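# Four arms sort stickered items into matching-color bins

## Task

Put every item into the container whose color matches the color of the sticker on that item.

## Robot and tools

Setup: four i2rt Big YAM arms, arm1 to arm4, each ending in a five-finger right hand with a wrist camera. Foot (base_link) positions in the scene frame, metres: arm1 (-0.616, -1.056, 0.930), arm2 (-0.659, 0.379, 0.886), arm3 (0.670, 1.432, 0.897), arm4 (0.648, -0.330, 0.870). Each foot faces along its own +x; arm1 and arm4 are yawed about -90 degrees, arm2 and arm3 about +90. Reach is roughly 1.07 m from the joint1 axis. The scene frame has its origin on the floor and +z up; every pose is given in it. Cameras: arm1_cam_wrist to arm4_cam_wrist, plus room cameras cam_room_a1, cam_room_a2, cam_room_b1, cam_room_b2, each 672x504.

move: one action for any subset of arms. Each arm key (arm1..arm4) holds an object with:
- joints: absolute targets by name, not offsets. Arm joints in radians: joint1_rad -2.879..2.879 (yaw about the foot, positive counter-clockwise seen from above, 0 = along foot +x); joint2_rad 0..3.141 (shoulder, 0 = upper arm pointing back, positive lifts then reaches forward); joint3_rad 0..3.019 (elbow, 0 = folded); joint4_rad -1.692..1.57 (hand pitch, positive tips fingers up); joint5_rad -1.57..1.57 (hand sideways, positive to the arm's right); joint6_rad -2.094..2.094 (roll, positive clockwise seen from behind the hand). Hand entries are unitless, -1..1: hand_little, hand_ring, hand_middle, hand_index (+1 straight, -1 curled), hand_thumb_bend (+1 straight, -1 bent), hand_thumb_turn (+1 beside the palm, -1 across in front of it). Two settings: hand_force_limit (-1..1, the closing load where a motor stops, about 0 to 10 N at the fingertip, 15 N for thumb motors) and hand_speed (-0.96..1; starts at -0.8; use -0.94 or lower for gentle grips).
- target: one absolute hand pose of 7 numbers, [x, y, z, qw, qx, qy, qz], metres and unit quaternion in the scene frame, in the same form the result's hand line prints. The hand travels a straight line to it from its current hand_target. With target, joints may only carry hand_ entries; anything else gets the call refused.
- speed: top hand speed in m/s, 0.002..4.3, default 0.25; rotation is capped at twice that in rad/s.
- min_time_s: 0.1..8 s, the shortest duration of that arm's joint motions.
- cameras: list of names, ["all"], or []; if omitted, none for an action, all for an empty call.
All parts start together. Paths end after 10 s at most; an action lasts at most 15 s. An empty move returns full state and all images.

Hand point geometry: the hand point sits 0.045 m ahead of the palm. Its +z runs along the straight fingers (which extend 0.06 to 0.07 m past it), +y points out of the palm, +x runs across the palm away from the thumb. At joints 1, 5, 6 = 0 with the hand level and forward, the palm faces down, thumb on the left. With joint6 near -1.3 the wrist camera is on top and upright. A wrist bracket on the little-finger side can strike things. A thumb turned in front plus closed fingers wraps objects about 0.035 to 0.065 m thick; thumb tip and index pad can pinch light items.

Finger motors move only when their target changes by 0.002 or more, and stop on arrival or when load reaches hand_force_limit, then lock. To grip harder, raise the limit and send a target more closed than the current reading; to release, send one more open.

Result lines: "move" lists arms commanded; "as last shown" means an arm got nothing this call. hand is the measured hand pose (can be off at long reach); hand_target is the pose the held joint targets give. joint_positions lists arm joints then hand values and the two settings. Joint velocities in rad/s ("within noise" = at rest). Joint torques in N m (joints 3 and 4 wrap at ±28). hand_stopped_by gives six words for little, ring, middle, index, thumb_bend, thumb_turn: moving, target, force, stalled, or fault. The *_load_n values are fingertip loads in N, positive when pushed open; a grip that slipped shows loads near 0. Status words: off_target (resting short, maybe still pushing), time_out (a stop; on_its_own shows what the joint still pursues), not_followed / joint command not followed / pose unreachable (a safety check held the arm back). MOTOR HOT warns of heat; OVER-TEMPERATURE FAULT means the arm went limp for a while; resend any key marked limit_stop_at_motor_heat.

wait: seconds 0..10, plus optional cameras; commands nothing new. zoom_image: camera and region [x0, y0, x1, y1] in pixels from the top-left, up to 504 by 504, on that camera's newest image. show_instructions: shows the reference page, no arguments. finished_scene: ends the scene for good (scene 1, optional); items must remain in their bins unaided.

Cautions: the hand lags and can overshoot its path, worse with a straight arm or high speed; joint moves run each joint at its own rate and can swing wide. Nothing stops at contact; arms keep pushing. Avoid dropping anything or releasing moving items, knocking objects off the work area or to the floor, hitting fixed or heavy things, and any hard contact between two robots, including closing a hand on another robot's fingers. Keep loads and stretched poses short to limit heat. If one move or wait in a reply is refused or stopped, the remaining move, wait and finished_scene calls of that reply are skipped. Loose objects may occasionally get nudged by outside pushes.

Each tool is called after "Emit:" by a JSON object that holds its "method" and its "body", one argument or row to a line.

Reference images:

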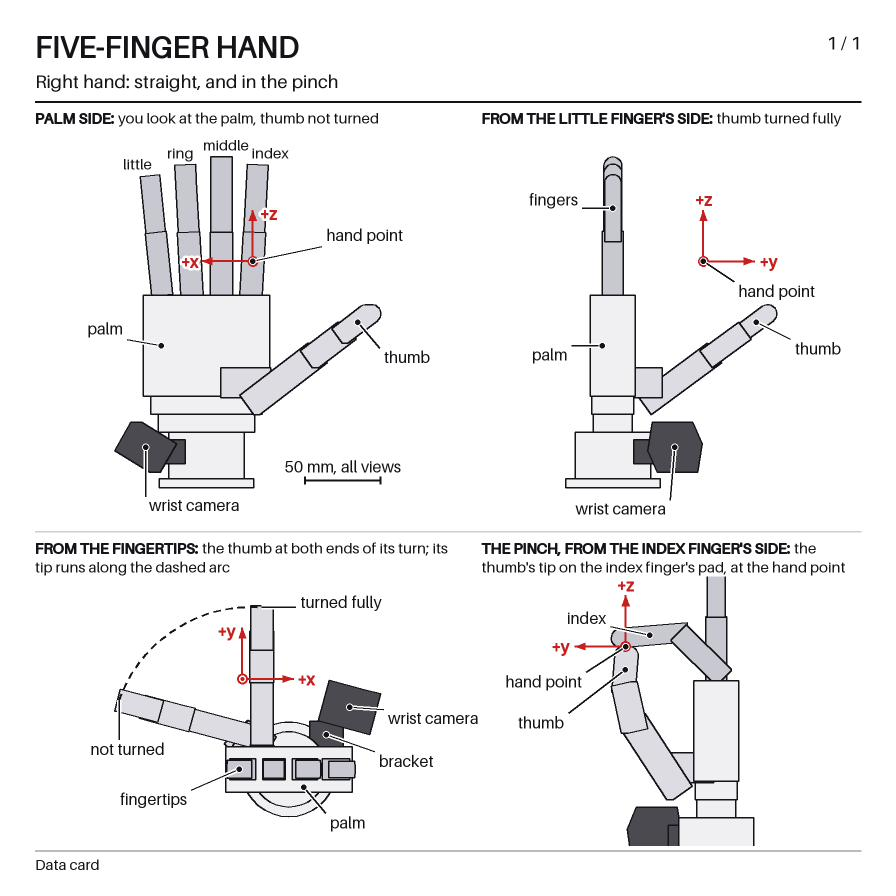

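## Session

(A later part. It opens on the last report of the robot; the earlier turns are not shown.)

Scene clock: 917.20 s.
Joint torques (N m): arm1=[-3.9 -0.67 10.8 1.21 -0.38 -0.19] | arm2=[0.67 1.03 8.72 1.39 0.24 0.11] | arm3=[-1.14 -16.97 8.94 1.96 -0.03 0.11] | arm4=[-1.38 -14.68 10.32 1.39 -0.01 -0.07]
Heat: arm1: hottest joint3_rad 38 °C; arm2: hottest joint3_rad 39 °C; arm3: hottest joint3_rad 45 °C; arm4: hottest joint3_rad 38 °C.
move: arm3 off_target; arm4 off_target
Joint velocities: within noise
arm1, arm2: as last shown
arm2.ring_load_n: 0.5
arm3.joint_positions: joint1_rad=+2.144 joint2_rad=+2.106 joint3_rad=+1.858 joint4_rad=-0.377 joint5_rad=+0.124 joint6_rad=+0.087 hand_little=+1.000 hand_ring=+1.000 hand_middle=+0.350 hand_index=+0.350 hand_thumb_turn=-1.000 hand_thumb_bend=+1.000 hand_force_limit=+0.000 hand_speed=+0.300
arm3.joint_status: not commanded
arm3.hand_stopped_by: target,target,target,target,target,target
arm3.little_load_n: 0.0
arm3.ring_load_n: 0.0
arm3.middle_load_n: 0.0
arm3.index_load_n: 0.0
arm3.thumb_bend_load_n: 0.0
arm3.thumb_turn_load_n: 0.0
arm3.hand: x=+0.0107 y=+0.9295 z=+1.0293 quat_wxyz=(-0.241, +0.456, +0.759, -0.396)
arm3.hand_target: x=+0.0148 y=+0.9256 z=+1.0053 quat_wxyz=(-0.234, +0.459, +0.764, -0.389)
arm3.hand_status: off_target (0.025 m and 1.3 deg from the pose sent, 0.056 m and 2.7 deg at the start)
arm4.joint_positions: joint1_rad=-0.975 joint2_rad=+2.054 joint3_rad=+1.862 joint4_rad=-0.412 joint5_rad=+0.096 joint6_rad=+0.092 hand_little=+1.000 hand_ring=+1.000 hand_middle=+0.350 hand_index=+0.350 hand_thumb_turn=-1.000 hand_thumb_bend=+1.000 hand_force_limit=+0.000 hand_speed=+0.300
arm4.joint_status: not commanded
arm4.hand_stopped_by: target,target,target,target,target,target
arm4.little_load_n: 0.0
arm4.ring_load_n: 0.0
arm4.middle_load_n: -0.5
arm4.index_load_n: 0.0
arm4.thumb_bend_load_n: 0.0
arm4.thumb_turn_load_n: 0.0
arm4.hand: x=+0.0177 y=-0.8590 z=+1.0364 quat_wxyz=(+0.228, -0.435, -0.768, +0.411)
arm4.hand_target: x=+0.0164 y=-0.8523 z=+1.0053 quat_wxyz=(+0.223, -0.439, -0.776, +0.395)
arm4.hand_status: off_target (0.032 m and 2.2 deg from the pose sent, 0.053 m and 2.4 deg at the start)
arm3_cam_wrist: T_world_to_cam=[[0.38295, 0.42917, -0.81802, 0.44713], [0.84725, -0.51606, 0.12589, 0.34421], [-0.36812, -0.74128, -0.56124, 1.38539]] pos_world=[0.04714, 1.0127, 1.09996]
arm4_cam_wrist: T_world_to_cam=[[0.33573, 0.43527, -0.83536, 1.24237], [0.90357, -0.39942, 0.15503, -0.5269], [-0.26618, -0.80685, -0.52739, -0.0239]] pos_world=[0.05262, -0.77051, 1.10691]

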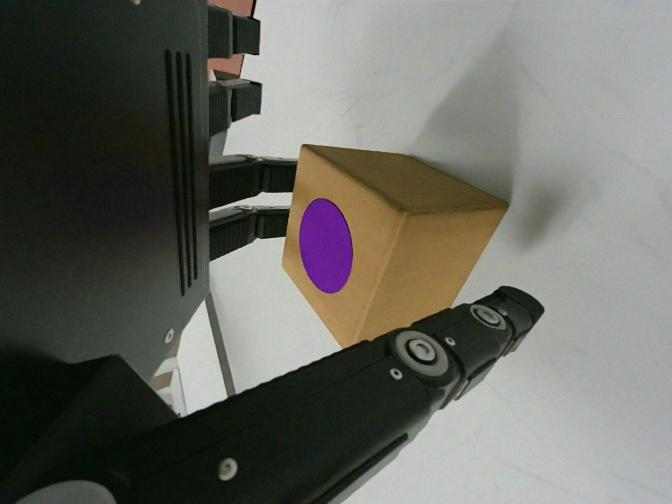

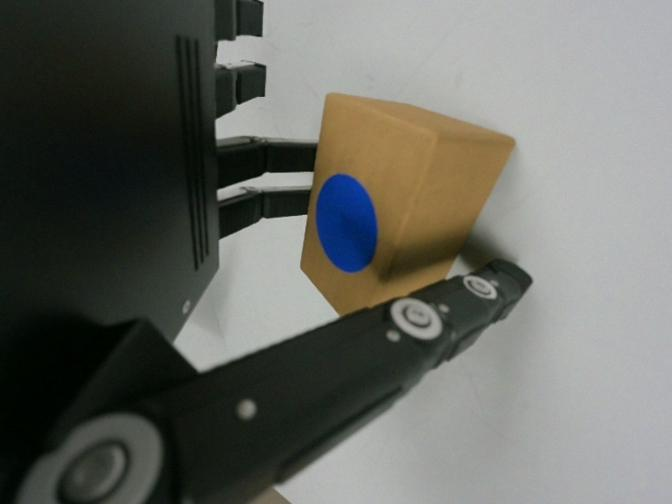

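Emit:
{"method": "move", "body": {
  "arm3": {"joints": {"hand_index": 0.27, "hand_middle": 0.27, "hand_thumb_bend": 0.0, "hand_speed": -0.8}},
  "arm4": {"joints": {"hand_index": 0.2, "hand_middle": 0.2, "hand_thumb_bend": 0.0, "hand_speed": -0.8}}
}}

Emit:
{"method": "move", "body": {
  "arm3": {"joints": {"hand_index": 0.0, "hand_middle": 0.0}},
  "arm4": {"joints": {"hand_index": -0.1, "hand_middle": -0.1}},
  "cameras": ["arm3_cam_wrist", "arm4_cam_wrist"]
}}

Scene clock: 932.77 s.
Joint torques (N m): arm1=[-3.14 -0.03 10.66 1.09 -0.42 -0.17] | arm2=[0.03 1.08 8.66 1.31 0.28 0.09] | arm3=[-1.14 -17.08 8.92 1.95 -0.03 0.11] | arm4=[-1.38 -14.68 10.32 1.24 -0.01 -0.07]
Heat: arm1: hottest joint3_rad 38 °C; arm2: hottest joint3_rad 39 °C; arm3: hottest joint3_rad 44 °C; arm4: hottest joint3_rad 37 °C.
move: arm3 off_target; arm4 off_target
Joint velocities: within noise
arm1, arm2: as last shown
arm1.index_load_n: -0.5
arm2.little_load_n: 0.5
arm2.ring_load_n: 0.0
arm3.joint_positions: joint1_rad=+2.144 joint2_rad=+2.106 joint3_rad=+1.858 joint4_rad=-0.377 joint5_rad=+0.124 joint6_rad=+0.087 hand_little=+1.000 hand_ring=+1.000 hand_middle=+0.270 hand_index=+0.270 hand_thumb_turn=-1.000 hand_thumb_bend=+0.510 hand_force_limit=+0.000 hand_speed=-0.800
arm3.joint_status: hand_thumb_bend off_target (ended at +0.510, target +0.000); the others done
arm3.hand_stopped_by: target,target,target,target,force,target
arm3.little_load_n: -0.5
arm3.ring_load_n: 0.5
arm3.middle_load_n: 4.5
arm3.index_load_n: 5.0
arm3.thumb_bend_load_n: 8.0
arm3.thumb_turn_load_n: 0.0
arm3.hand: x=+0.0107 y=+0.9294 z=+1.0293 quat_wxyz=(-0.241, +0.457, +0.759, -0.396)
arm3.hand_target: x=+0.0148 y=+0.9256 z=+1.0053 quat_wxyz=(-0.234, +0.459, +0.764, -0.389)
arm3.hand_status: not commanded
arm4.joint_positions: joint1_rad=-0.976 joint2_rad=+2.054 joint3_rad=+1.862 joint4_rad=-0.407 joint5_rad=+0.096 joint6_rad=+0.092 hand_little=+1.000 hand_ring=+1.000 hand_middle=+0.201 hand_index=+0.200 hand_thumb_turn=-1.000 hand_thumb_bend=+0.443 hand_force_limit=+0.000 hand_speed=-0.800
arm4.joint_status: hand_thumb_bend off_target (ended at +0.443, target +0.000); the others done
arm4.hand_stopped_by: target,target,target,target,force,target
arm4.little_load_n: 0.0
arm4.ring_load_n: -0.5
arm4.middle_load_n: 4.0
arm4.index_load_n: 2.0
arm4.thumb_bend_load_n: 7.5
arm4.thumb_turn_load_n: 0.0
arm4.hand: x=+0.0166 y=-0.8591 z=+1.0372 quat_wxyz=(+0.229, -0.435, -0.767, +0.413)
arm4.hand_target: x=+0.0163 y=-0.8522 z=+1.0052 quat_wxyz=(+0.223, -0.439, -0.776, +0.395)
arm4.hand_status: not commanded
pictures: none

Scene clock: 933.57 s.
Joint torques (N m): arm1=[-3.25 0.5 10.69 0.76 -0.39 -0.19] | arm2=[0.67 0.62 8.61 1.57 0.32 0.11] | arm3=[-1.2 -17.03 8.91 1.95 -0.03 0.11] | arm4=[-1.32 -14.68 10.33 1.22 -0.01 -0.07]
Heat: arm1: hottest joint3_rad 38 °C; arm2: hottest joint3_rad 39 °C; arm3: hottest joint3_rad 44 °C; arm4: hottest joint3_rad 37 °C.
move: arm3 off_target; arm4 off_target
Joint velocities: within noise
arm1, arm2: as last shown
arm1.index_load_n: 0.0
arm2.middle_load_n: -0.5
arm3.joint_positions: joint1_rad=+2.144 joint2_rad=+2.106 joint3_rad=+1.858 joint4_rad=-0.377 joint5_rad=+0.124 joint6_rad=+0.087 hand_little=+1.000 hand_ring=+1.000 hand_middle=+0.255 hand_index=+0.255 hand_thumb_turn=-1.000 hand_thumb_bend=+0.511 hand_force_limit=+0.000 hand_speed=-0.800
arm3.joint_status: hand_middle off_target (ended at +0.255, target +0.000); hand_index off_target (ended at +0.255, target +0.000)
arm3.hand_stopped_by: target,target,force,force,force,target
arm3.little_load_n: 0.0
arm3.ring_load_n: 0.0
arm3.middle_load_n: 6.5
arm3.index_load_n: 6.5
arm3.thumb_bend_load_n: 11.0
arm3.thumb_turn_load_n: 0.0
arm3.hand: x=+0.0107 y=+0.9294 z=+1.0293 quat_wxyz=(-0.241, +0.457, +0.759, -0.396)
arm3.hand_target: x=+0.0148 y=+0.9256 z=+1.0053 quat_wxyz=(-0.234, +0.459, +0.764, -0.389)
arm3.hand_status: not commanded
arm4.joint_positions: joint1_rad=-0.976 joint2_rad=+2.054 joint3_rad=+1.862 joint4_rad=-0.406 joint5_rad=+0.096 joint6_rad=+0.092 hand_little=+1.000 hand_ring=+1.000 hand_middle=+0.187 hand_index=+0.167 hand_thumb_turn=-1.000 hand_thumb_bend=+0.444 hand_force_limit=+0.000 hand_speed=-0.800
arm4.joint_status: hand_middle off_target (ended at +0.187, target -0.100); hand_index off_target (ended at +0.167, target -0.100)
arm4.hand_stopped_by: target,target,force,force,force,target
arm4.little_load_n: 0.0
arm4.ring_load_n: 0.0
arm4.middle_load_n: 5.5
arm4.index_load_n: 5.5
arm4.thumb_bend_load_n: 11.5
arm4.thumb_turn_load_n: -0.5
arm4.hand: x=+0.0164 y=-0.8592 z=+1.0374 quat_wxyz=(+0.229, -0.435, -0.766, +0.414)
arm4.hand_target: x=+0.0163 y=-0.8522 z=+1.0053 quat_wxyz=(+0.223, -0.439, -0.775, +0.395)
arm4.hand_status: not commanded
arm3_cam_wrist: T_world_to_cam=[[0.38308, 0.42889, -0.81811, 0.44749], [0.84713, -0.51621, 0.12605, 0.34418], [-0.36825, -0.74133, -0.56108, 1.38528]] pos_world=[0.04714, 1.0127, 1.09996]
arm4_cam_wrist: T_world_to_cam=[[0.33249, 0.43227, -0.83821, 1.24415], [0.90395, -0.39951, 0.15253, -0.5236], [-0.26894, -0.80842, -0.52358, -0.02908]] pos_world=[0.05183, -0.7705, 1.1075]

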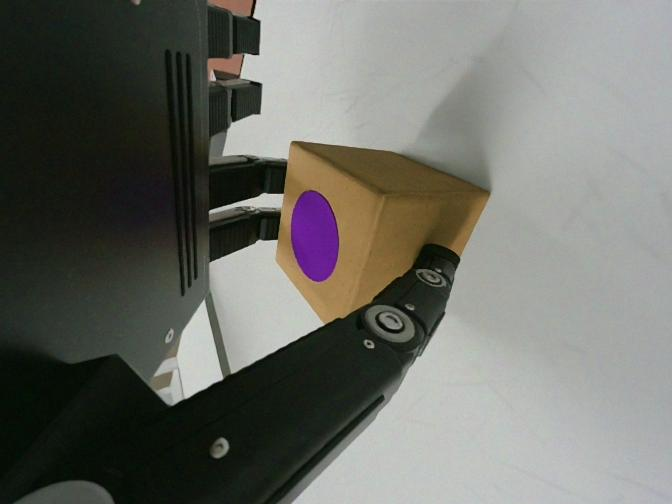

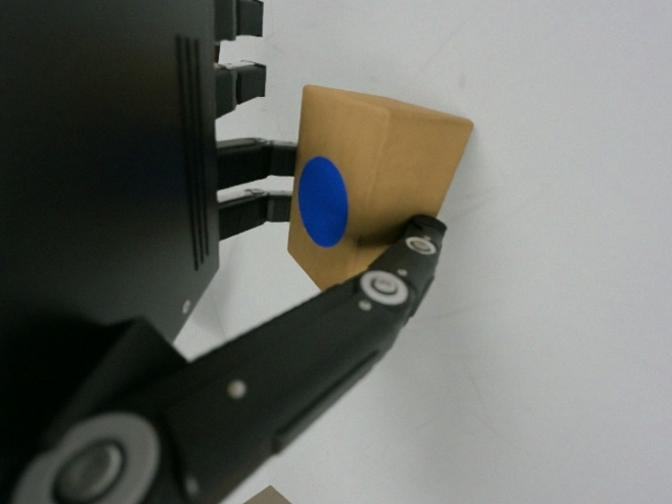

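Emit:
{"method": "move", "body": {
  "arm3": {"target": [0.010, 0.925, 1.10, 0.2339, -0.4590, -0.7638, 0.3892], "speed": 0.15},
  "arm4": {"target": [0.012, -0.855, 1.105, 0.2236, -0.4388, -0.7755, 0.3952], "speed": 0.15}
}}

Emit:
{"method": "move", "body": {
  "arm3": {"target": [0.37, 1.20, 1.16, 0.2339, -0.4590, -0.7638, 0.3892], "speed": 0.3},
  "arm4": {"target": [0.37, -0.65, 1.16, 0.2236, -0.4388, -0.7755, 0.3952], "speed": 0.3},
  "cameras": ["arm3_cam_wrist", "arm4_cam_wrist", "cam_room_a1", "cam_room_a2"]
}}

Emit:
{"method": "zoom_image", "body": {
  "camera": "cam_room_a1",
  "region": [330, 320, 510, 425]
}}

Emit:
{"method": "zoom_image", "body": {
  "camera": "cam_room_a2",
  "region": [330, 300, 500, 380]
}}

Emit:
{"method": "zoom_image", "body": {
  "camera": "cam_room_a2",
  "region": [40, 240, 190, 320]
}}

Scene clock: 949.13 s.
Joint torques (N m): arm1=[-3.08 -0.26 10.96 1.11 -0.35 -0.21] | arm2=[0.5 0.62 8.51 1.54 0.28 0.09] | arm3=[-1.44 -19.84 14.86 0.92 -0.14 0.07] | arm4=[-1.38 -16.09 16.79 0.83 -0.01 -0.09]
Heat: arm1: hottest joint3_rad 38 °C; arm2: hottest joint3_rad 39 °C; arm3: hottest joint3_rad 44 °C; arm4: hottest joint3_rad 37 °C.
move: arm3 off_target; arm4 off_target
Joint velocities: within noise
arm1.joint_positions: joint1_rad=+1.316 joint2_rad=+0.609 joint3_rad=+0.671 joint4_rad=-0.802 joint5_rad=-0.664 joint6_rad=-0.512 hand_little=-1.000 hand_ring=-1.000 hand_middle=+1.000 hand_index=+1.000 hand_thumb_turn=-1.000 hand_thumb_bend=+1.000 hand_force_limit=+0.000 hand_speed=-0.300
arm1.joint_status: not commanded
arm1.hand_stopped_by: target,target,target,target,target,target
arm1.little_load_n: 0.5
arm1.ring_load_n: 0.0
arm1.middle_load_n: 0.0
arm1.index_load_n: -0.5
arm1.thumb_bend_load_n: 0.0
arm1.thumb_turn_load_n: 0.0
arm1.hand: x=-0.3391 y=-1.0160 z=+1.1534 quat_wxyz=(-0.421, +0.758, -0.436, +0.241)
arm1.hand_target: x=-0.3400 y=-1.0199 z=+1.1499 quat_wxyz=(-0.417, +0.759, -0.439, +0.240)
arm1.hand_status: not commanded
arm2.joint_positions: joint1_rad=-0.869 joint2_rad=+0.552 joint3_rad=+0.739 joint4_rad=-0.754 joint5_rad=+0.088 joint6_rad=+0.041 hand_little=-1.000 hand_ring=-1.000 hand_middle=+1.000 hand_index=+1.000 hand_thumb_turn=-1.000 hand_thumb_bend=+1.000 hand_force_limit=+0.000 hand_speed=-0.300
arm2.joint_status: not commanded
arm2.hand_stopped_by: target,target,target,target,target,target
arm2.little_load_n: 0.0
arm2.ring_load_n: 0.0
arm2.middle_load_n: 0.0
arm2.index_load_n: 0.0
arm2.thumb_bend_load_n: 0.0
arm2.thumb_turn_load_n: 0.0
arm2.hand: x=-0.4465 y=+0.5970 z=+1.1517 quat_wxyz=(-0.435, +0.785, -0.384, +0.217)
arm2.hand_target: x=-0.4500 y=+0.5999 z=+1.1500 quat_wxyz=(-0.432, +0.788, -0.384, +0.211)
arm2.hand_status: not commanded
arm3.joint_positions: joint1_rad=+2.144 joint2_rad=+2.101 joint3_rad=+1.970 joint4_rad=-0.577 joint5_rad=+0.124 joint6_rad=+0.089 hand_little=+1.000 hand_ring=+1.000 hand_middle=+0.255 hand_index=+0.255 hand_thumb_turn=-1.000 hand_thumb_bend=+0.511 hand_force_limit=+0.000 hand_speed=-0.800
arm3.joint_status: not commanded
arm3.hand_stopped_by: target,target,force,force,force,target
arm3.little_load_n: 0.0
arm3.ring_load_n: 0.0
arm3.middle_load_n: 6.5
arm3.index_load_n: 6.5
arm3.thumb_bend_load_n: 11.5
arm3.thumb_turn_load_n: 0.0
arm3.hand: x=+0.0198 y=+0.9358 z=+1.0593 quat_wxyz=(-0.226, +0.464, +0.776, -0.362)
arm3.hand_target: x=+0.0117 y=+0.9264 z=+1.1001 quat_wxyz=(-0.234, +0.459, +0.764, -0.389)
arm3.hand_status: off_target (0.043 m and 3.6 deg from the pose sent, 0.071 m and 1.3 deg at the start)
arm4.joint_positions: joint1_rad=-0.978 joint2_rad=+2.053 joint3_rad=+2.019 joint4_rad=-0.643 joint5_rad=+0.094 joint6_rad=+0.092 hand_little=+1.000 hand_ring=+1.000 hand_middle=+0.187 hand_index=+0.167 hand_thumb_turn=-1.000 hand_thumb_bend=+0.444 hand_force_limit=+0.000 hand_speed=-0.800
arm4.joint_status: not commanded
arm4.hand_stopped_by: target,target,force,force,force,target
arm4.little_load_n: 0.0
arm4.ring_load_n: 0.0
arm4.middle_load_n: 5.5
arm4.index_load_n: 5.5
arm4.thumb_bend_load_n: 12.0
arm4.thumb_turn_load_n: 0.0
arm4.hand: x=+0.0239 y=-0.8525 z=+1.0825 quat_wxyz=(+0.216, -0.443, -0.782, +0.381)
arm4.hand_target: x=+0.0130 y=-0.8543 z=+1.1050 quat_wxyz=(+0.224, -0.439, -0.775, +0.396)
arm4.hand_status: off_target (0.026 m and 2.1 deg from the pose sent, 0.068 m and 2.5 deg at the start)
pictures: none

Scene clock: 951.43 s.
Joint torques (N m): arm1=[-3.6 -0.15 10.74 0.96 -0.44 -0.13] | arm2=[0.91 0.56 8.51 1.39 0.29 0.13] | arm3=[-2.14 -1.96 9.26 1.02 -0.16 -0.03] | arm4=[-0.26 -3.14 11.59 0.76 0.31 0.04]
Heat: arm1: hottest joint3_rad 38 °C; arm2: hottest joint3_rad 39 °C; arm3: hottest joint3_rad 44 °C; arm4: hottest joint3_rad 37 °C.
move: arm3 off_target; arm4 done
Joint velocities: within noise
arm1, arm2: as last shown
arm1.little_load_n: 0.0
arm1.index_load_n: 0.0
arm3.joint_positions: joint1_rad=+2.133 joint2_rad=+0.830 joint3_rad=+0.876 joint4_rad=-0.666 joint5_rad=+0.106 joint6_rad=+0.086 hand_little=+1.000 hand_ring=+1.000 hand_middle=+0.255 hand_index=+0.255 hand_thumb_turn=-1.000 hand_thumb_bend=+0.511 hand_force_limit=+0.000 hand_speed=-0.800
arm3.joint_status: not commanded
arm3.hand_stopped_by: target,target,force,force,force,target
arm3.little_load_n: 0.0
arm3.ring_load_n: 0.0
arm3.middle_load_n: 6.5
arm3.index_load_n: 6.5
arm3.thumb_bend_load_n: 11.0
arm3.thumb_turn_load_n: 0.5
arm3.hand: x=+0.3695 y=+1.1956 z=+1.1705 quat_wxyz=(-0.237, +0.457, +0.758, -0.400)
arm3.hand_target: x=+0.3702 y=+1.1999 z=+1.1600 quat_wxyz=(-0.234, +0.459, +0.764, -0.389)
arm3.hand_status: off_target (0.011 m and 1.5 deg from the pose sent, 0.450 m and 3.6 deg at the start)
arm4.joint_positions: joint1_rad=-0.795 joint2_rad=+0.954 joint3_rad=+1.013 joint4_rad=-0.700 joint5_rad=+0.244 joint6_rad=+0.193 hand_little=+1.000 hand_ring=+1.000 hand_middle=+0.187 hand_index=+0.167 hand_thumb_turn=-1.000 hand_thumb_bend=+0.444 hand_force_limit=+0.000 hand_speed=-0.800
arm4.joint_status: not commanded
arm4.hand_stopped_by: target,target,force,force,force,target
arm4.little_load_n: 0.0
arm4.ring_load_n: 0.0
arm4.middle_load_n: 5.5
arm4.index_load_n: 5.5
arm4.thumb_bend_load_n: 12.0
arm4.thumb_turn_load_n: 0.0
arm4.hand: x=+0.3673 y=-0.6497 z=+1.1676 quat_wxyz=(+0.228, -0.435, -0.773, +0.403)
arm4.hand_target: x=+0.3701 y=-0.6500 z=+1.1600 quat_wxyz=(+0.224, -0.439, -0.776, +0.395)
arm4.hand_status: done (0.008 m and 1.1 deg from the pose sent, 0.408 m and 2.1 deg at the start)
arm3_cam_wrist: T_world_to_cam=[[0.38277, 0.42176, -0.82195, 0.32461], [0.84922, -0.51093, 0.1333, 0.1442], [-0.36374, -0.74905, -0.55373, 1.79288]] pos_world=[0.40543, 1.27972, 1.24037]
arm4_cam_wrist: T_world_to_cam=[[0.34371, 0.45043, -0.824, 1.13715], [0.90255, -0.40079, 0.15739, -0.78293], [-0.25936, -0.7978, -0.54429, 0.33048]] pos_world=[0.4015, -0.56234, 1.24011]

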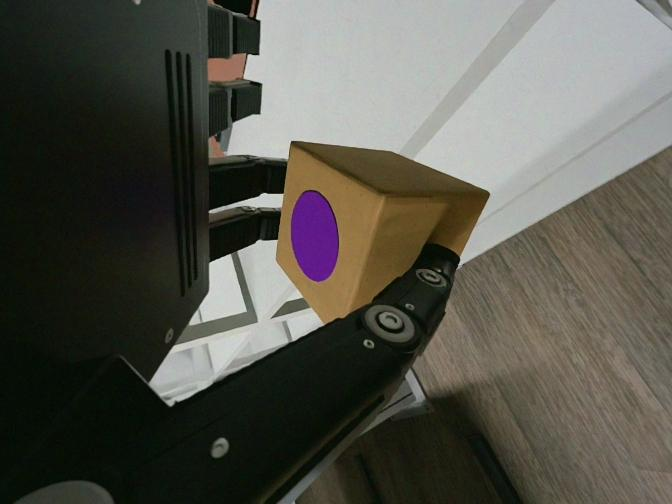

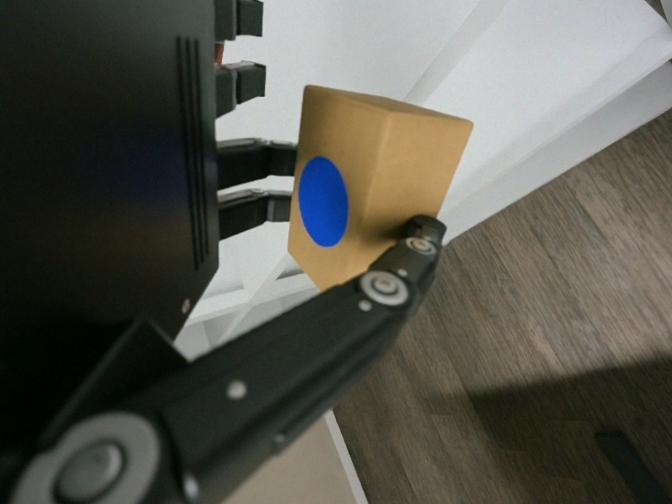

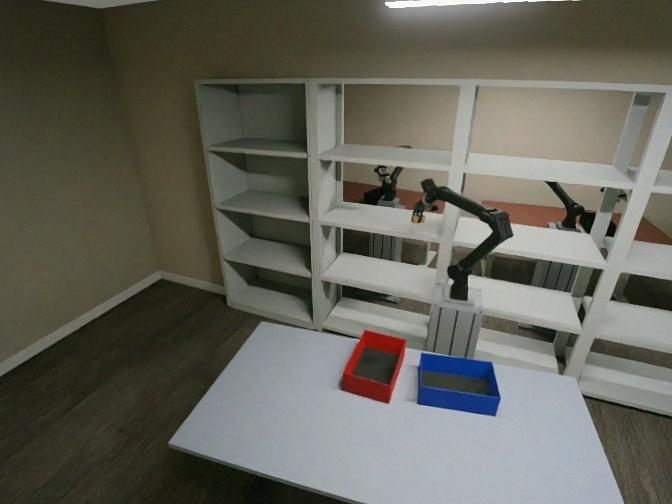

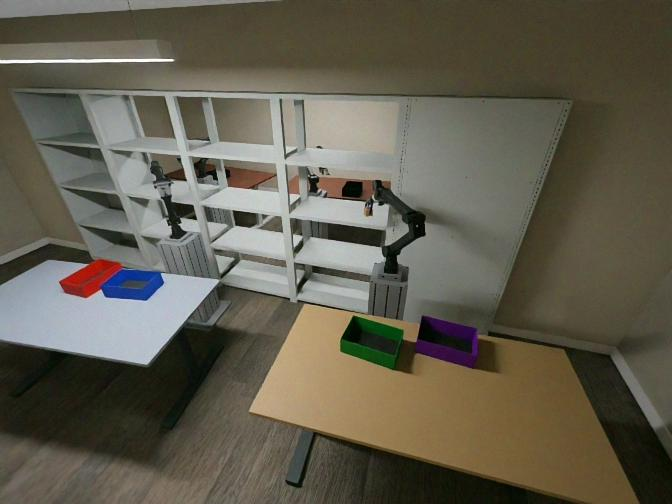

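Scaled by 2.800.

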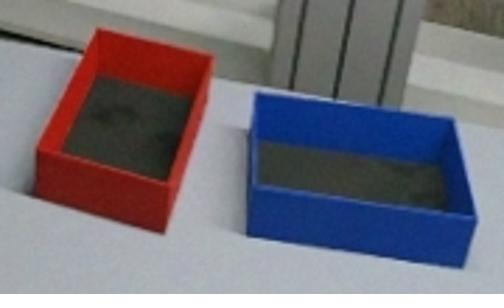

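Scaled by 2.965.

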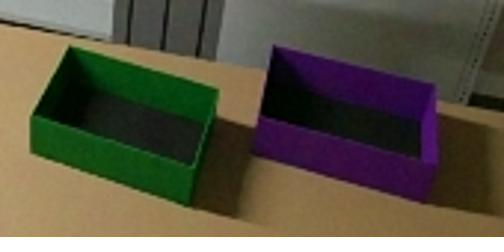

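Scaled by 3.360.

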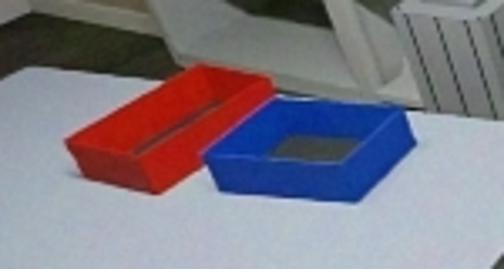

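Emit:
{"method": "move", "body": {
  "arm3": {"target": [0.449, 1.26, 1.17, 0.2339, -0.4590, -0.7638, 0.3892], "speed": 0.25},
  "arm4": {"target": [0.43, -0.504, 1.16, 0.2236, -0.4388, -0.7755, 0.3952], "speed": 0.25}
}}

Emit:
{"method": "move", "body": {
  "arm3": {"joints": {"joint1_rad": -0.80}, "min_time_s": 4},
  "arm4": {"joints": {"joint1_rad": 1.592}, "min_time_s": 4},
  "cameras": ["arm3_cam_wrist", "arm4_cam_wrist"]
}}

Scene clock: 1015.37 s.
Joint torques (N m): arm1=[-3.37 -0.38 10.58 0.92 -0.5 -0.19] | arm2=[-0.32 0.97 8.81 1.29 0.31 0.11] | arm3=[-2.14 0.85 8.85 1.03 -0.17 -0.02] | arm4=[-0.97 1.14 11.18 0.8 -0.07 -0.12]
Heat: arm1: hottest joint3_rad 38 °C; arm2: hottest joint3_rad 39 °C; arm3: hottest joint3_rad 44 °C; arm4: hottest joint3_rad 39 °C.
move: arm3 done; arm4 done
Joint velocities: within noise
arm1, arm2: as last shown
arm1.middle_load_n: -0.5
arm2.little_load_n: 0.5
arm3.joint_positions: joint1_rad=+2.112 joint2_rad=+0.539 joint3_rad=+0.805 joint4_rad=-0.890 joint5_rad=+0.090 joint6_rad=+0.073 hand_little=+1.000 hand_ring=+1.000 hand_middle=+0.255 hand_index=+0.255 hand_thumb_turn=-1.000 hand_thumb_bend=+0.511 hand_force_limit=+0.000 hand_speed=-0.800
arm3.joint_status: not commanded
arm3.hand_stopped_by: target,target,force,force,force,target
arm3.little_load_n: 0.5
arm3.ring_load_n: 0.0
arm3.middle_load_n: 6.5
arm3.index_load_n: 6.5
arm3.thumb_bend_load_n: 11.5
arm3.thumb_turn_load_n: 0.0
arm3.hand: x=+0.4476 y=+1.2562 z=+1.1786 quat_wxyz=(-0.236, +0.457, +0.760, -0.398)
arm3.hand_target: x=+0.4491 y=+1.2599 z=+1.1700 quat_wxyz=(-0.234, +0.459, +0.764, -0.389)
arm3.hand_status: done (0.009 m and 1.2 deg from the pose sent, 0.102 m and 1.5 deg at the start)
arm4.joint_positions: joint1_rad=-1.102 joint2_rad=+0.544 joint3_rad=+0.848 joint4_rad=-0.924 joint5_rad=-0.005 joint6_rad=+0.022 hand_little=+1.000 hand_ring=+1.000 hand_middle=+0.187 hand_index=+0.167 hand_thumb_turn=-1.000 hand_thumb_bend=+0.444 hand_force_limit=+0.000 hand_speed=-0.800
arm4.joint_status: not commanded
arm4.hand_stopped_by: target,target,force,force,force,target
arm4.little_load_n: 0.0
arm4.ring_load_n: 0.0
arm4.middle_load_n: 5.5
arm4.index_load_n: 5.5
arm4.thumb_bend_load_n: 12.0
arm4.thumb_turn_load_n: 0.0
arm4.hand: x=+0.4294 y=-0.5067 z=+1.1666 quat_wxyz=(+0.225, -0.439, -0.771, +0.403)
arm4.hand_target: x=+0.4300 y=-0.5040 z=+1.1601 quat_wxyz=(+0.224, -0.439, -0.775, +0.395)
arm4.hand_status: done (0.007 m and 1.1 deg from the pose sent, 0.159 m and 1.1 deg at the start)
pictures: none

Scene clock: 1019.77 s.
Joint torques (N m): arm1=[-3.02 -0.67 10.71 1.21 -0.47 -0.13] | arm2=[0.44 0.62 8.64 1.4 0.27 0.12] | arm3=[-1.9 0.56 8.87 0.99 -0.12 -0.02] | arm4=[-0.38 0.79 11.23 0.77 -0.03 -0.11]
Heat: arm1: hottest joint3_rad 38 °C; arm2: hottest joint3_rad 39 °C; arm3: hottest joint3_rad 43 °C; arm4: hottest joint3_rad 38 °C.
move: arm3 done; arm4 done
Joint velocities: within noise
arm1, arm2: as last shown
arm1.middle_load_n: 0.0
arm1.index_load_n: 0.5
arm2.little_load_n: 0.0
arm3.joint_positions: joint1_rad=-0.795 joint2_rad=+0.539 joint3_rad=+0.805 joint4_rad=-0.890 joint5_rad=+0.088 joint6_rad=+0.073 hand_little=+1.000 hand_ring=+1.000 hand_middle=+0.255 hand_index=+0.255 hand_thumb_turn=-1.000 hand_thumb_bend=+0.511 hand_force_limit=+0.000 hand_speed=-0.800
arm3.joint_status: all done
arm3.hand_stopped_by: target,target,force,force,force,target
arm3.little_load_n: 0.0
arm3.ring_load_n: 0.0
arm3.middle_load_n: 6.5
arm3.index_load_n: 6.5
arm3.thumb_bend_load_n: 11.5
arm3.thumb_turn_load_n: 0.0
arm3.hand: x=+0.8507 y=+1.6580 z=+1.1719 quat_wxyz=(-0.414, +0.813, -0.368, +0.180)
arm3.hand_target: x=+0.8493 y=+1.6546 z=+1.1634 quat_wxyz=(-0.405, +0.817, -0.369, +0.178)
arm3.hand_status: not commanded
arm4.joint_positions: joint1_rad=+1.589 joint2_rad=+0.544 joint3_rad=+0.848 joint4_rad=-0.924 joint5_rad=-0.007 joint6_rad=+0.022 hand_little=+1.000 hand_ring=+1.000 hand_middle=+0.187 hand_index=+0.167 hand_thumb_turn=-1.000 hand_thumb_bend=+0.444 hand_force_limit=+0.000 hand_speed=-0.800
arm4.joint_status: all done
arm4.hand_stopped_by: target,target,force,force,force,target
arm4.little_load_n: 0.0
arm4.ring_load_n: 0.0
arm4.middle_load_n: 5.0
arm4.index_load_n: 5.5
arm4.thumb_bend_load_n: 12.0
arm4.thumb_turn_load_n: 0.0
arm4.hand: x=+0.9285 y=-0.2725 z=+1.1606 quat_wxyz=(-0.342, +0.654, -0.607, +0.295)
arm4.hand_target: x=+0.9262 y=-0.2721 z=+1.1542 quat_wxyz=(-0.335, +0.661, -0.605, +0.290)
arm4.hand_status: not commanded
arm3_cam_wrist: T_world_to_cam=[[-0.2948, -0.51245, -0.80653, 2.05381], [-0.94158, 0.29961, 0.15381, 0.12706], [0.16283, 0.80475, -0.57084, -0.68909]] pos_world=[0.83732, 1.56895, 1.24355]
arm4_cam_wrist: T_world_to_cam=[[-0.52974, -0.22955, -0.81651, 1.38565], [-0.62951, 0.75157, 0.19713, 0.55325], [0.56841, 0.61843, -0.54264, 0.38849]] pos_world=[0.86149, -0.33798, 1.23314]

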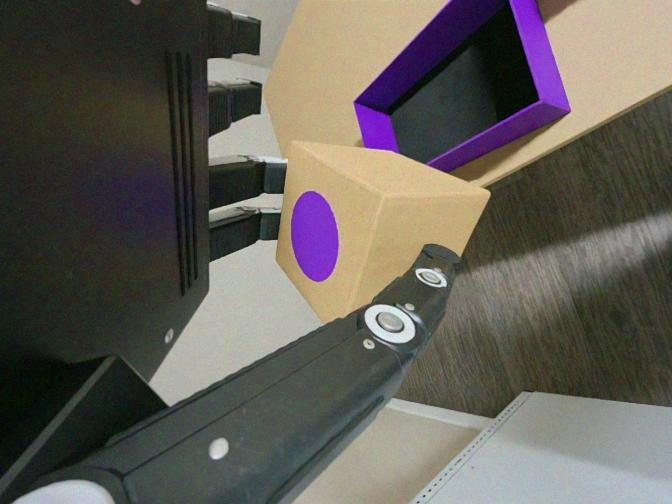

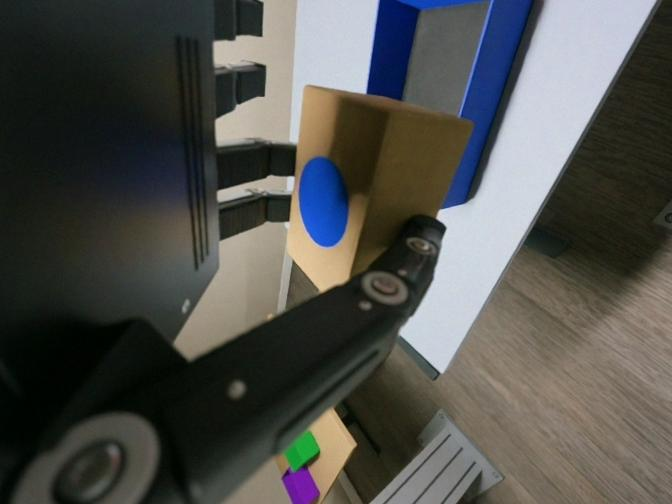

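Emit:
{"method": "move", "body": {
  "arm3": {"target": [1.046, 1.79, 1.02, 0.4600, -0.8836, 0.0773, -0.0402], "speed": 0.3},
  "arm4": {"target": [1.197, -0.257, 1.02, 0.3537, -0.6795, 0.5701, -0.2968], "speed": 0.3},
  "cameras": ["arm3_cam_wrist", "arm4_cam_wrist", "cam_room_a1", "cam_room_a2"]
}}

Scene clock: 1031.90 s.
Joint torques (N m): arm1=[-2.49 -0.56 10.67 0.91 -0.41 -0.14] | arm2=[-0.03 0.67 8.59 1.63 0.29 0.11] | arm3=[-1.85 -9 13.11 1.03 -0.71 -0.02] | arm4=[-0.85 -7.18 15.66 1.55 -0.15 -0.11]
Heat: arm1: hottest joint3_rad 38 °C; arm2: hottest joint3_rad 39 °C; arm3: hottest joint3_rad 42 °C; arm4: hottest joint3_rad 37 °C.
move: arm3 off_target; arm4 off_target
Joint velocities: within noise
arm1, arm2: as last shown
arm1.little_load_n: 0.5
arm1.index_load_n: 0.0
arm3.joint_positions: joint1_rad=-1.089 joint2_rad=+1.460 joint3_rad=+0.952 joint4_rad=-0.347 joint5_rad=-0.659 joint6_rad=-0.579 hand_little=+1.000 hand_ring=+1.000 hand_middle=+0.255 hand_index=+0.255 hand_thumb_turn=-1.000 hand_thumb_bend=+0.511 hand_force_limit=+0.000 hand_speed=-0.800
arm3.joint_status: not commanded
arm3.hand_stopped_by: target,target,force,force,force,target
arm3.little_load_n: 0.0
arm3.ring_load_n: 0.0
arm3.middle_load_n: 6.5
arm3.index_load_n: 6.5
arm3.thumb_bend_load_n: 11.5
arm3.thumb_turn_load_n: 0.0
arm3.hand: x=+1.0244 y=+1.7796 z=+0.9997 quat_wxyz=(-0.446, +0.891, -0.088, +0.022)
arm3.hand_target: x=+1.0449 y=+1.7890 z=+1.0204 quat_wxyz=(-0.460, +0.884, -0.077, +0.041)
arm3.hand_status: off_target (0.031 m and 3.1 deg from the pose sent, 0.280 m and 38.4 deg at the start)
arm4.joint_positions: joint1_rad=+1.553 joint2_rad=+1.368 joint3_rad=+0.908 joint4_rad=-0.197 joint5_rad=-0.089 joint6_rad=-0.065 hand_little=+1.000 hand_ring=+1.000 hand_middle=+0.187 hand_index=+0.167 hand_thumb_turn=-1.000 hand_thumb_bend=+0.444 hand_force_limit=+0.000 hand_speed=-0.800
arm4.joint_status: not commanded
arm4.hand_stopped_by: target,target,force,force,force,target
arm4.little_load_n: 0.0
arm4.ring_load_n: 0.0
arm4.middle_load_n: 5.0
arm4.index_load_n: 5.5
arm4.thumb_bend_load_n: 12.0
arm4.thumb_turn_load_n: 0.0
arm4.hand: x=+1.1725 y=-0.2554 z=+0.9967 quat_wxyz=(-0.337, +0.687, -0.582, +0.277)
arm4.hand_target: x=+1.1952 y=-0.2573 z=+1.0206 quat_wxyz=(-0.354, +0.679, -0.570, +0.297)
arm4.hand_status: off_target (0.034 m and 3.3 deg from the pose sent, 0.303 m and 5.3 deg at the start)
arm3_cam_wrist: T_world_to_cam=[[0.06176, -0.59147, -0.80396, 1.80113], [-0.92029, -0.34552, 0.18351, 1.37731], [-0.38632, 0.72855, -0.56566, -0.22051]] pos_world=[1.07111, 1.70185, 1.07056]
arm4_cam_wrist: T_world_to_cam=[[-0.53294, -0.2906, -0.79469, 1.35134], [-0.68337, 0.70166, 0.2017, 0.77222], [0.49899, 0.65056, -0.57253, 0.2697]] pos_world=[1.11331, -0.32459, 1.07255]

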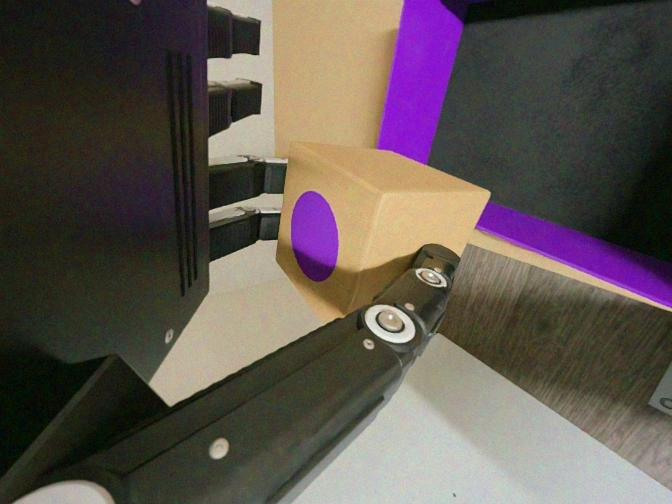

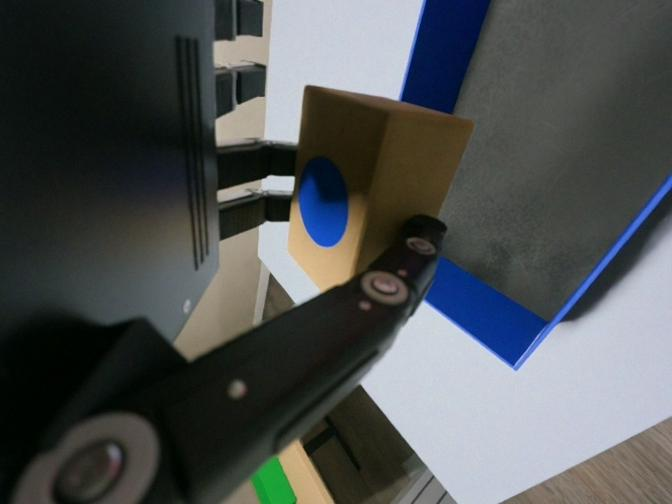

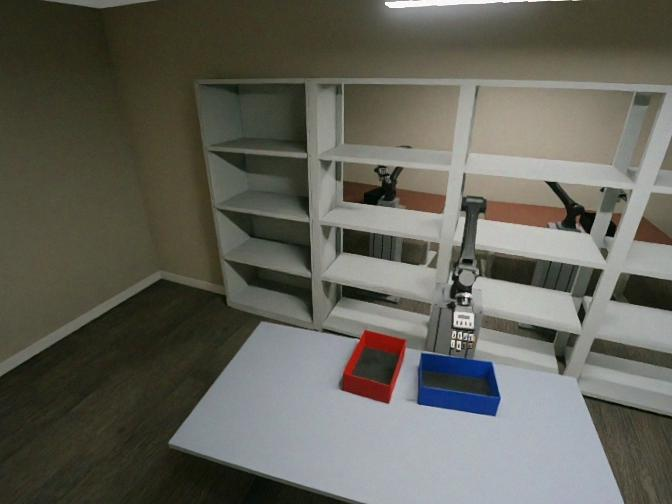

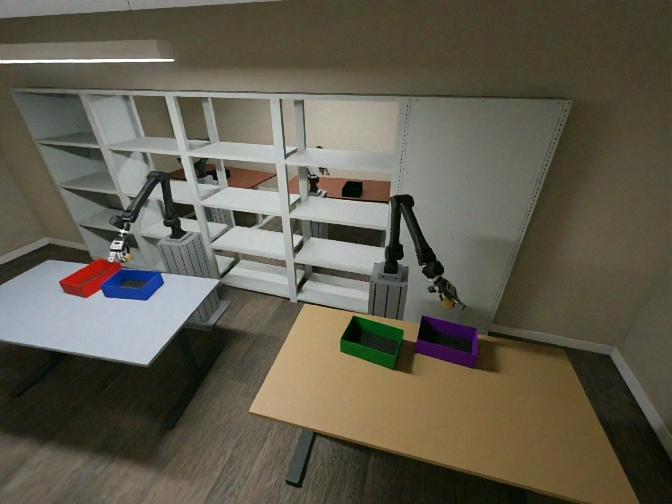

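Emit:
{"method": "zoom_image", "body": {
  "camera": "arm4_cam_wrist",
  "region": [380, 0, 672, 400]
}}

Emit:
{"method": "zoom_image", "body": {
  "camera": "arm3_cam_wrist",
  "region": [370, 0, 672, 320]
}}

Scaled by 1.260.

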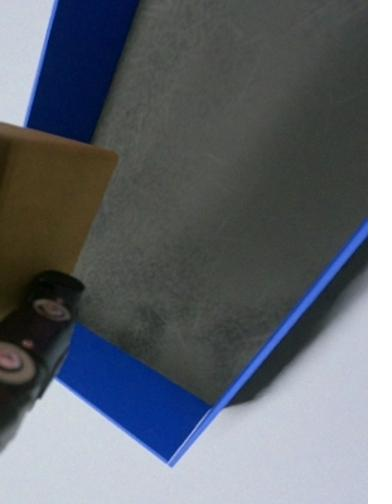

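Scaled by 1.575.

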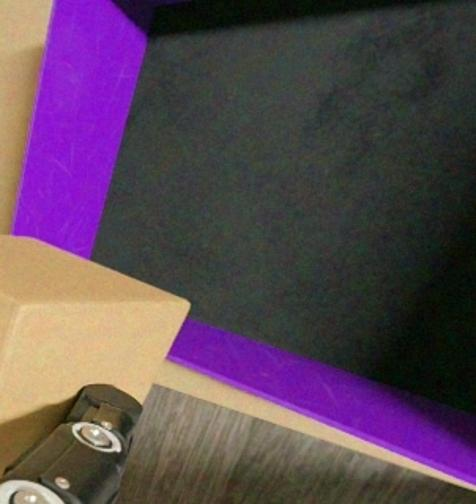

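Emit:
{"method": "move", "body": {
  "arm3": {"target": [1.073, 1.794, 0.925, 0.4600, -0.8836, 0.0773, -0.0402], "speed": 0.2},
  "arm4": {"target": [1.220, -0.282, 0.925, 0.3537, -0.6795, 0.5701, -0.2968], "speed": 0.2},
  "cameras": ["arm3_cam_wrist", "arm4_cam_wrist", "cam_room_a1", "cam_room_a2"]
}}

Emit:
{"method": "zoom_image", "body": {
  "camera": "cam_room_a1",
  "region": [400, 280, 530, 420]
}}

Emit:
{"method": "zoom_image", "body": {
  "camera": "cam_room_a2",
  "region": [390, 240, 500, 380]
}}

Scene clock: 1086.50 s.
Joint torques (N m): arm1=[-3.31 -0.56 10.86 0.91 -0.41 -0.13] | arm2=[0.56 0.5 8.59 1.51 0.29 0.13] | arm3=[-1.9 -11.22 9.2 1.61 -0.72 -0.03] | arm4=[-0.79 -9.05 9.57 1.62 -0.18 -0.11]
Heat: arm1: hottest joint3_rad 38 °C; arm2: hottest joint3_rad 39 °C; arm3: hottest joint3_rad 44 °C; arm4: hottest joint3_rad 42 °C.
move: arm3 off_target; arm4 done
Joint velocities: within noise
arm1, arm2: as last shown
arm1.little_load_n: 0.0
arm3.joint_positions: joint1_rad=-1.111 joint2_rad=+1.679 joint3_rad=+0.952 joint4_rad=-0.125 joint5_rad=-0.675 joint6_rad=-0.600 hand_little=+1.000 hand_ring=+1.000 hand_middle=+0.255 hand_index=+0.255 hand_thumb_turn=-1.000 hand_thumb_bend=+0.511 hand_force_limit=+0.000 hand_speed=-0.800
arm3.joint_status: not commanded
arm3.hand_stopped_by: target,target,force,force,force,target
arm3.little_load_n: 0.0
arm3.ring_load_n: 0.0
arm3.middle_load_n: 6.5
arm3.index_load_n: 6.5
arm3.thumb_bend_load_n: 11.0
arm3.thumb_turn_load_n: 0.0
arm3.hand: x=+1.0603 y=+1.7901 z=+0.9178 quat_wxyz=(-0.451, +0.888, -0.084, +0.027)
arm3.hand_target: x=+1.0727 y=+1.7938 z=+0.9252 quat_wxyz=(-0.460, +0.884, -0.077, +0.040)
arm3.hand_status: off_target (0.015 m and 2.1 deg from the pose sent, 0.090 m and 3.1 deg at the start)
arm4.joint_positions: joint1_rad=+1.493 joint2_rad=+1.581 joint3_rad=+0.899 joint4_rad=+0.069 joint5_rad=-0.139 joint6_rad=-0.098 hand_little=+1.000 hand_ring=+1.000 hand_middle=+0.187 hand_index=+0.167 hand_thumb_turn=-1.000 hand_thumb_bend=+0.444 hand_force_limit=+0.000 hand_speed=-0.800
arm4.joint_status: not commanded
arm4.hand_stopped_by: target,target,force,force,force,target
arm4.little_load_n: 0.0
arm4.ring_load_n: 0.0
arm4.middle_load_n: 5.5
arm4.index_load_n: 5.5
arm4.thumb_bend_load_n: 12.0
arm4.thumb_turn_load_n: 0.0
arm4.hand: x=+1.2175 y=-0.2794 z=+0.9263 quat_wxyz=(-0.352, +0.679, -0.574, +0.292)
arm4.hand_target: x=+1.2199 y=-0.2819 z=+0.9250 quat_wxyz=(-0.354, +0.680, -0.570, +0.297)
arm4.hand_status: done (0.004 m and 0.8 deg from the pose sent, 0.090 m and 3.3 deg at the start)
arm3_cam_wrist: T_world_to_cam=[[0.07415, -0.58347, -0.80874, 1.71623], [-0.92236, -0.34846, 0.16683, 1.45176], [-0.37916, 0.73358, -0.564, -0.27876]] pos_world=[1.10609, 1.71174, 0.98856]
arm4_cam_wrist: T_world_to_cam=[[-0.49495, -0.28667, -0.82027, 1.2911], [-0.6913, 0.70183, 0.17185, 0.87136], [0.52643, 0.65212, -0.54554, 0.16463]] pos_world=[1.15473, -0.3488, 0.99912]

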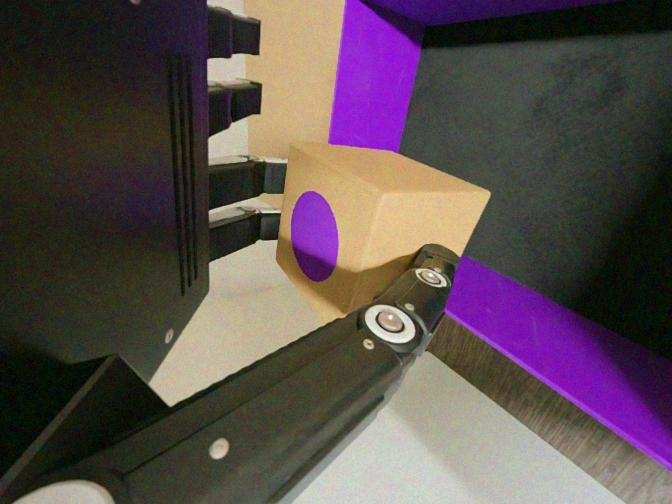

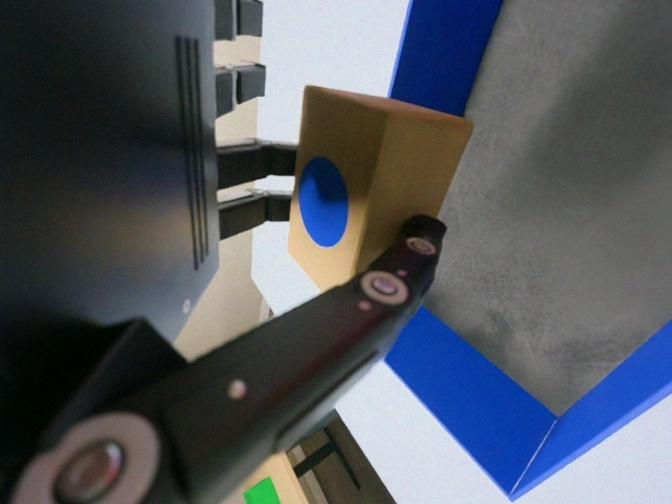

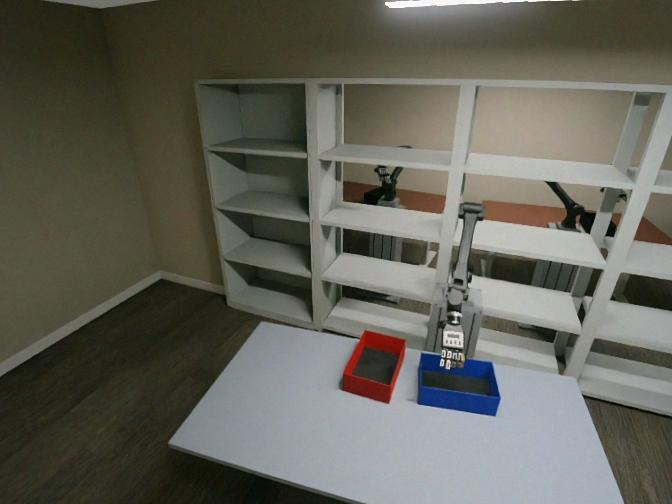

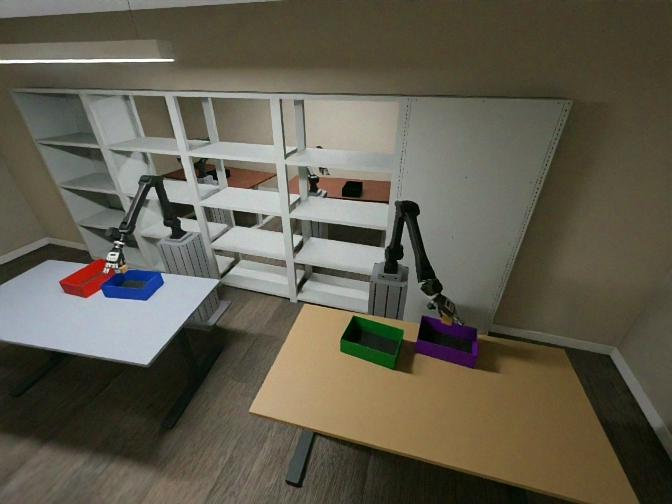

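Scaled by 3.600.

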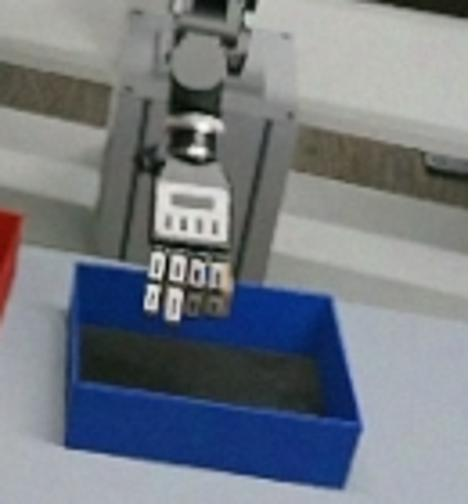

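Scaled by 3.600.

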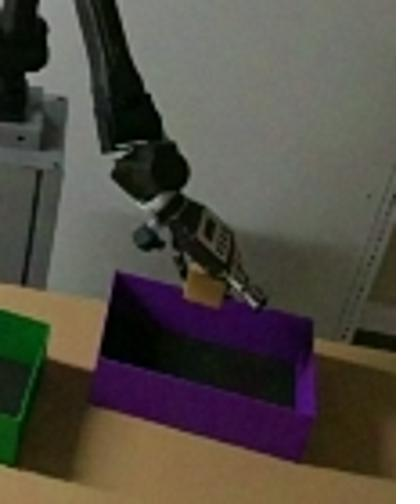

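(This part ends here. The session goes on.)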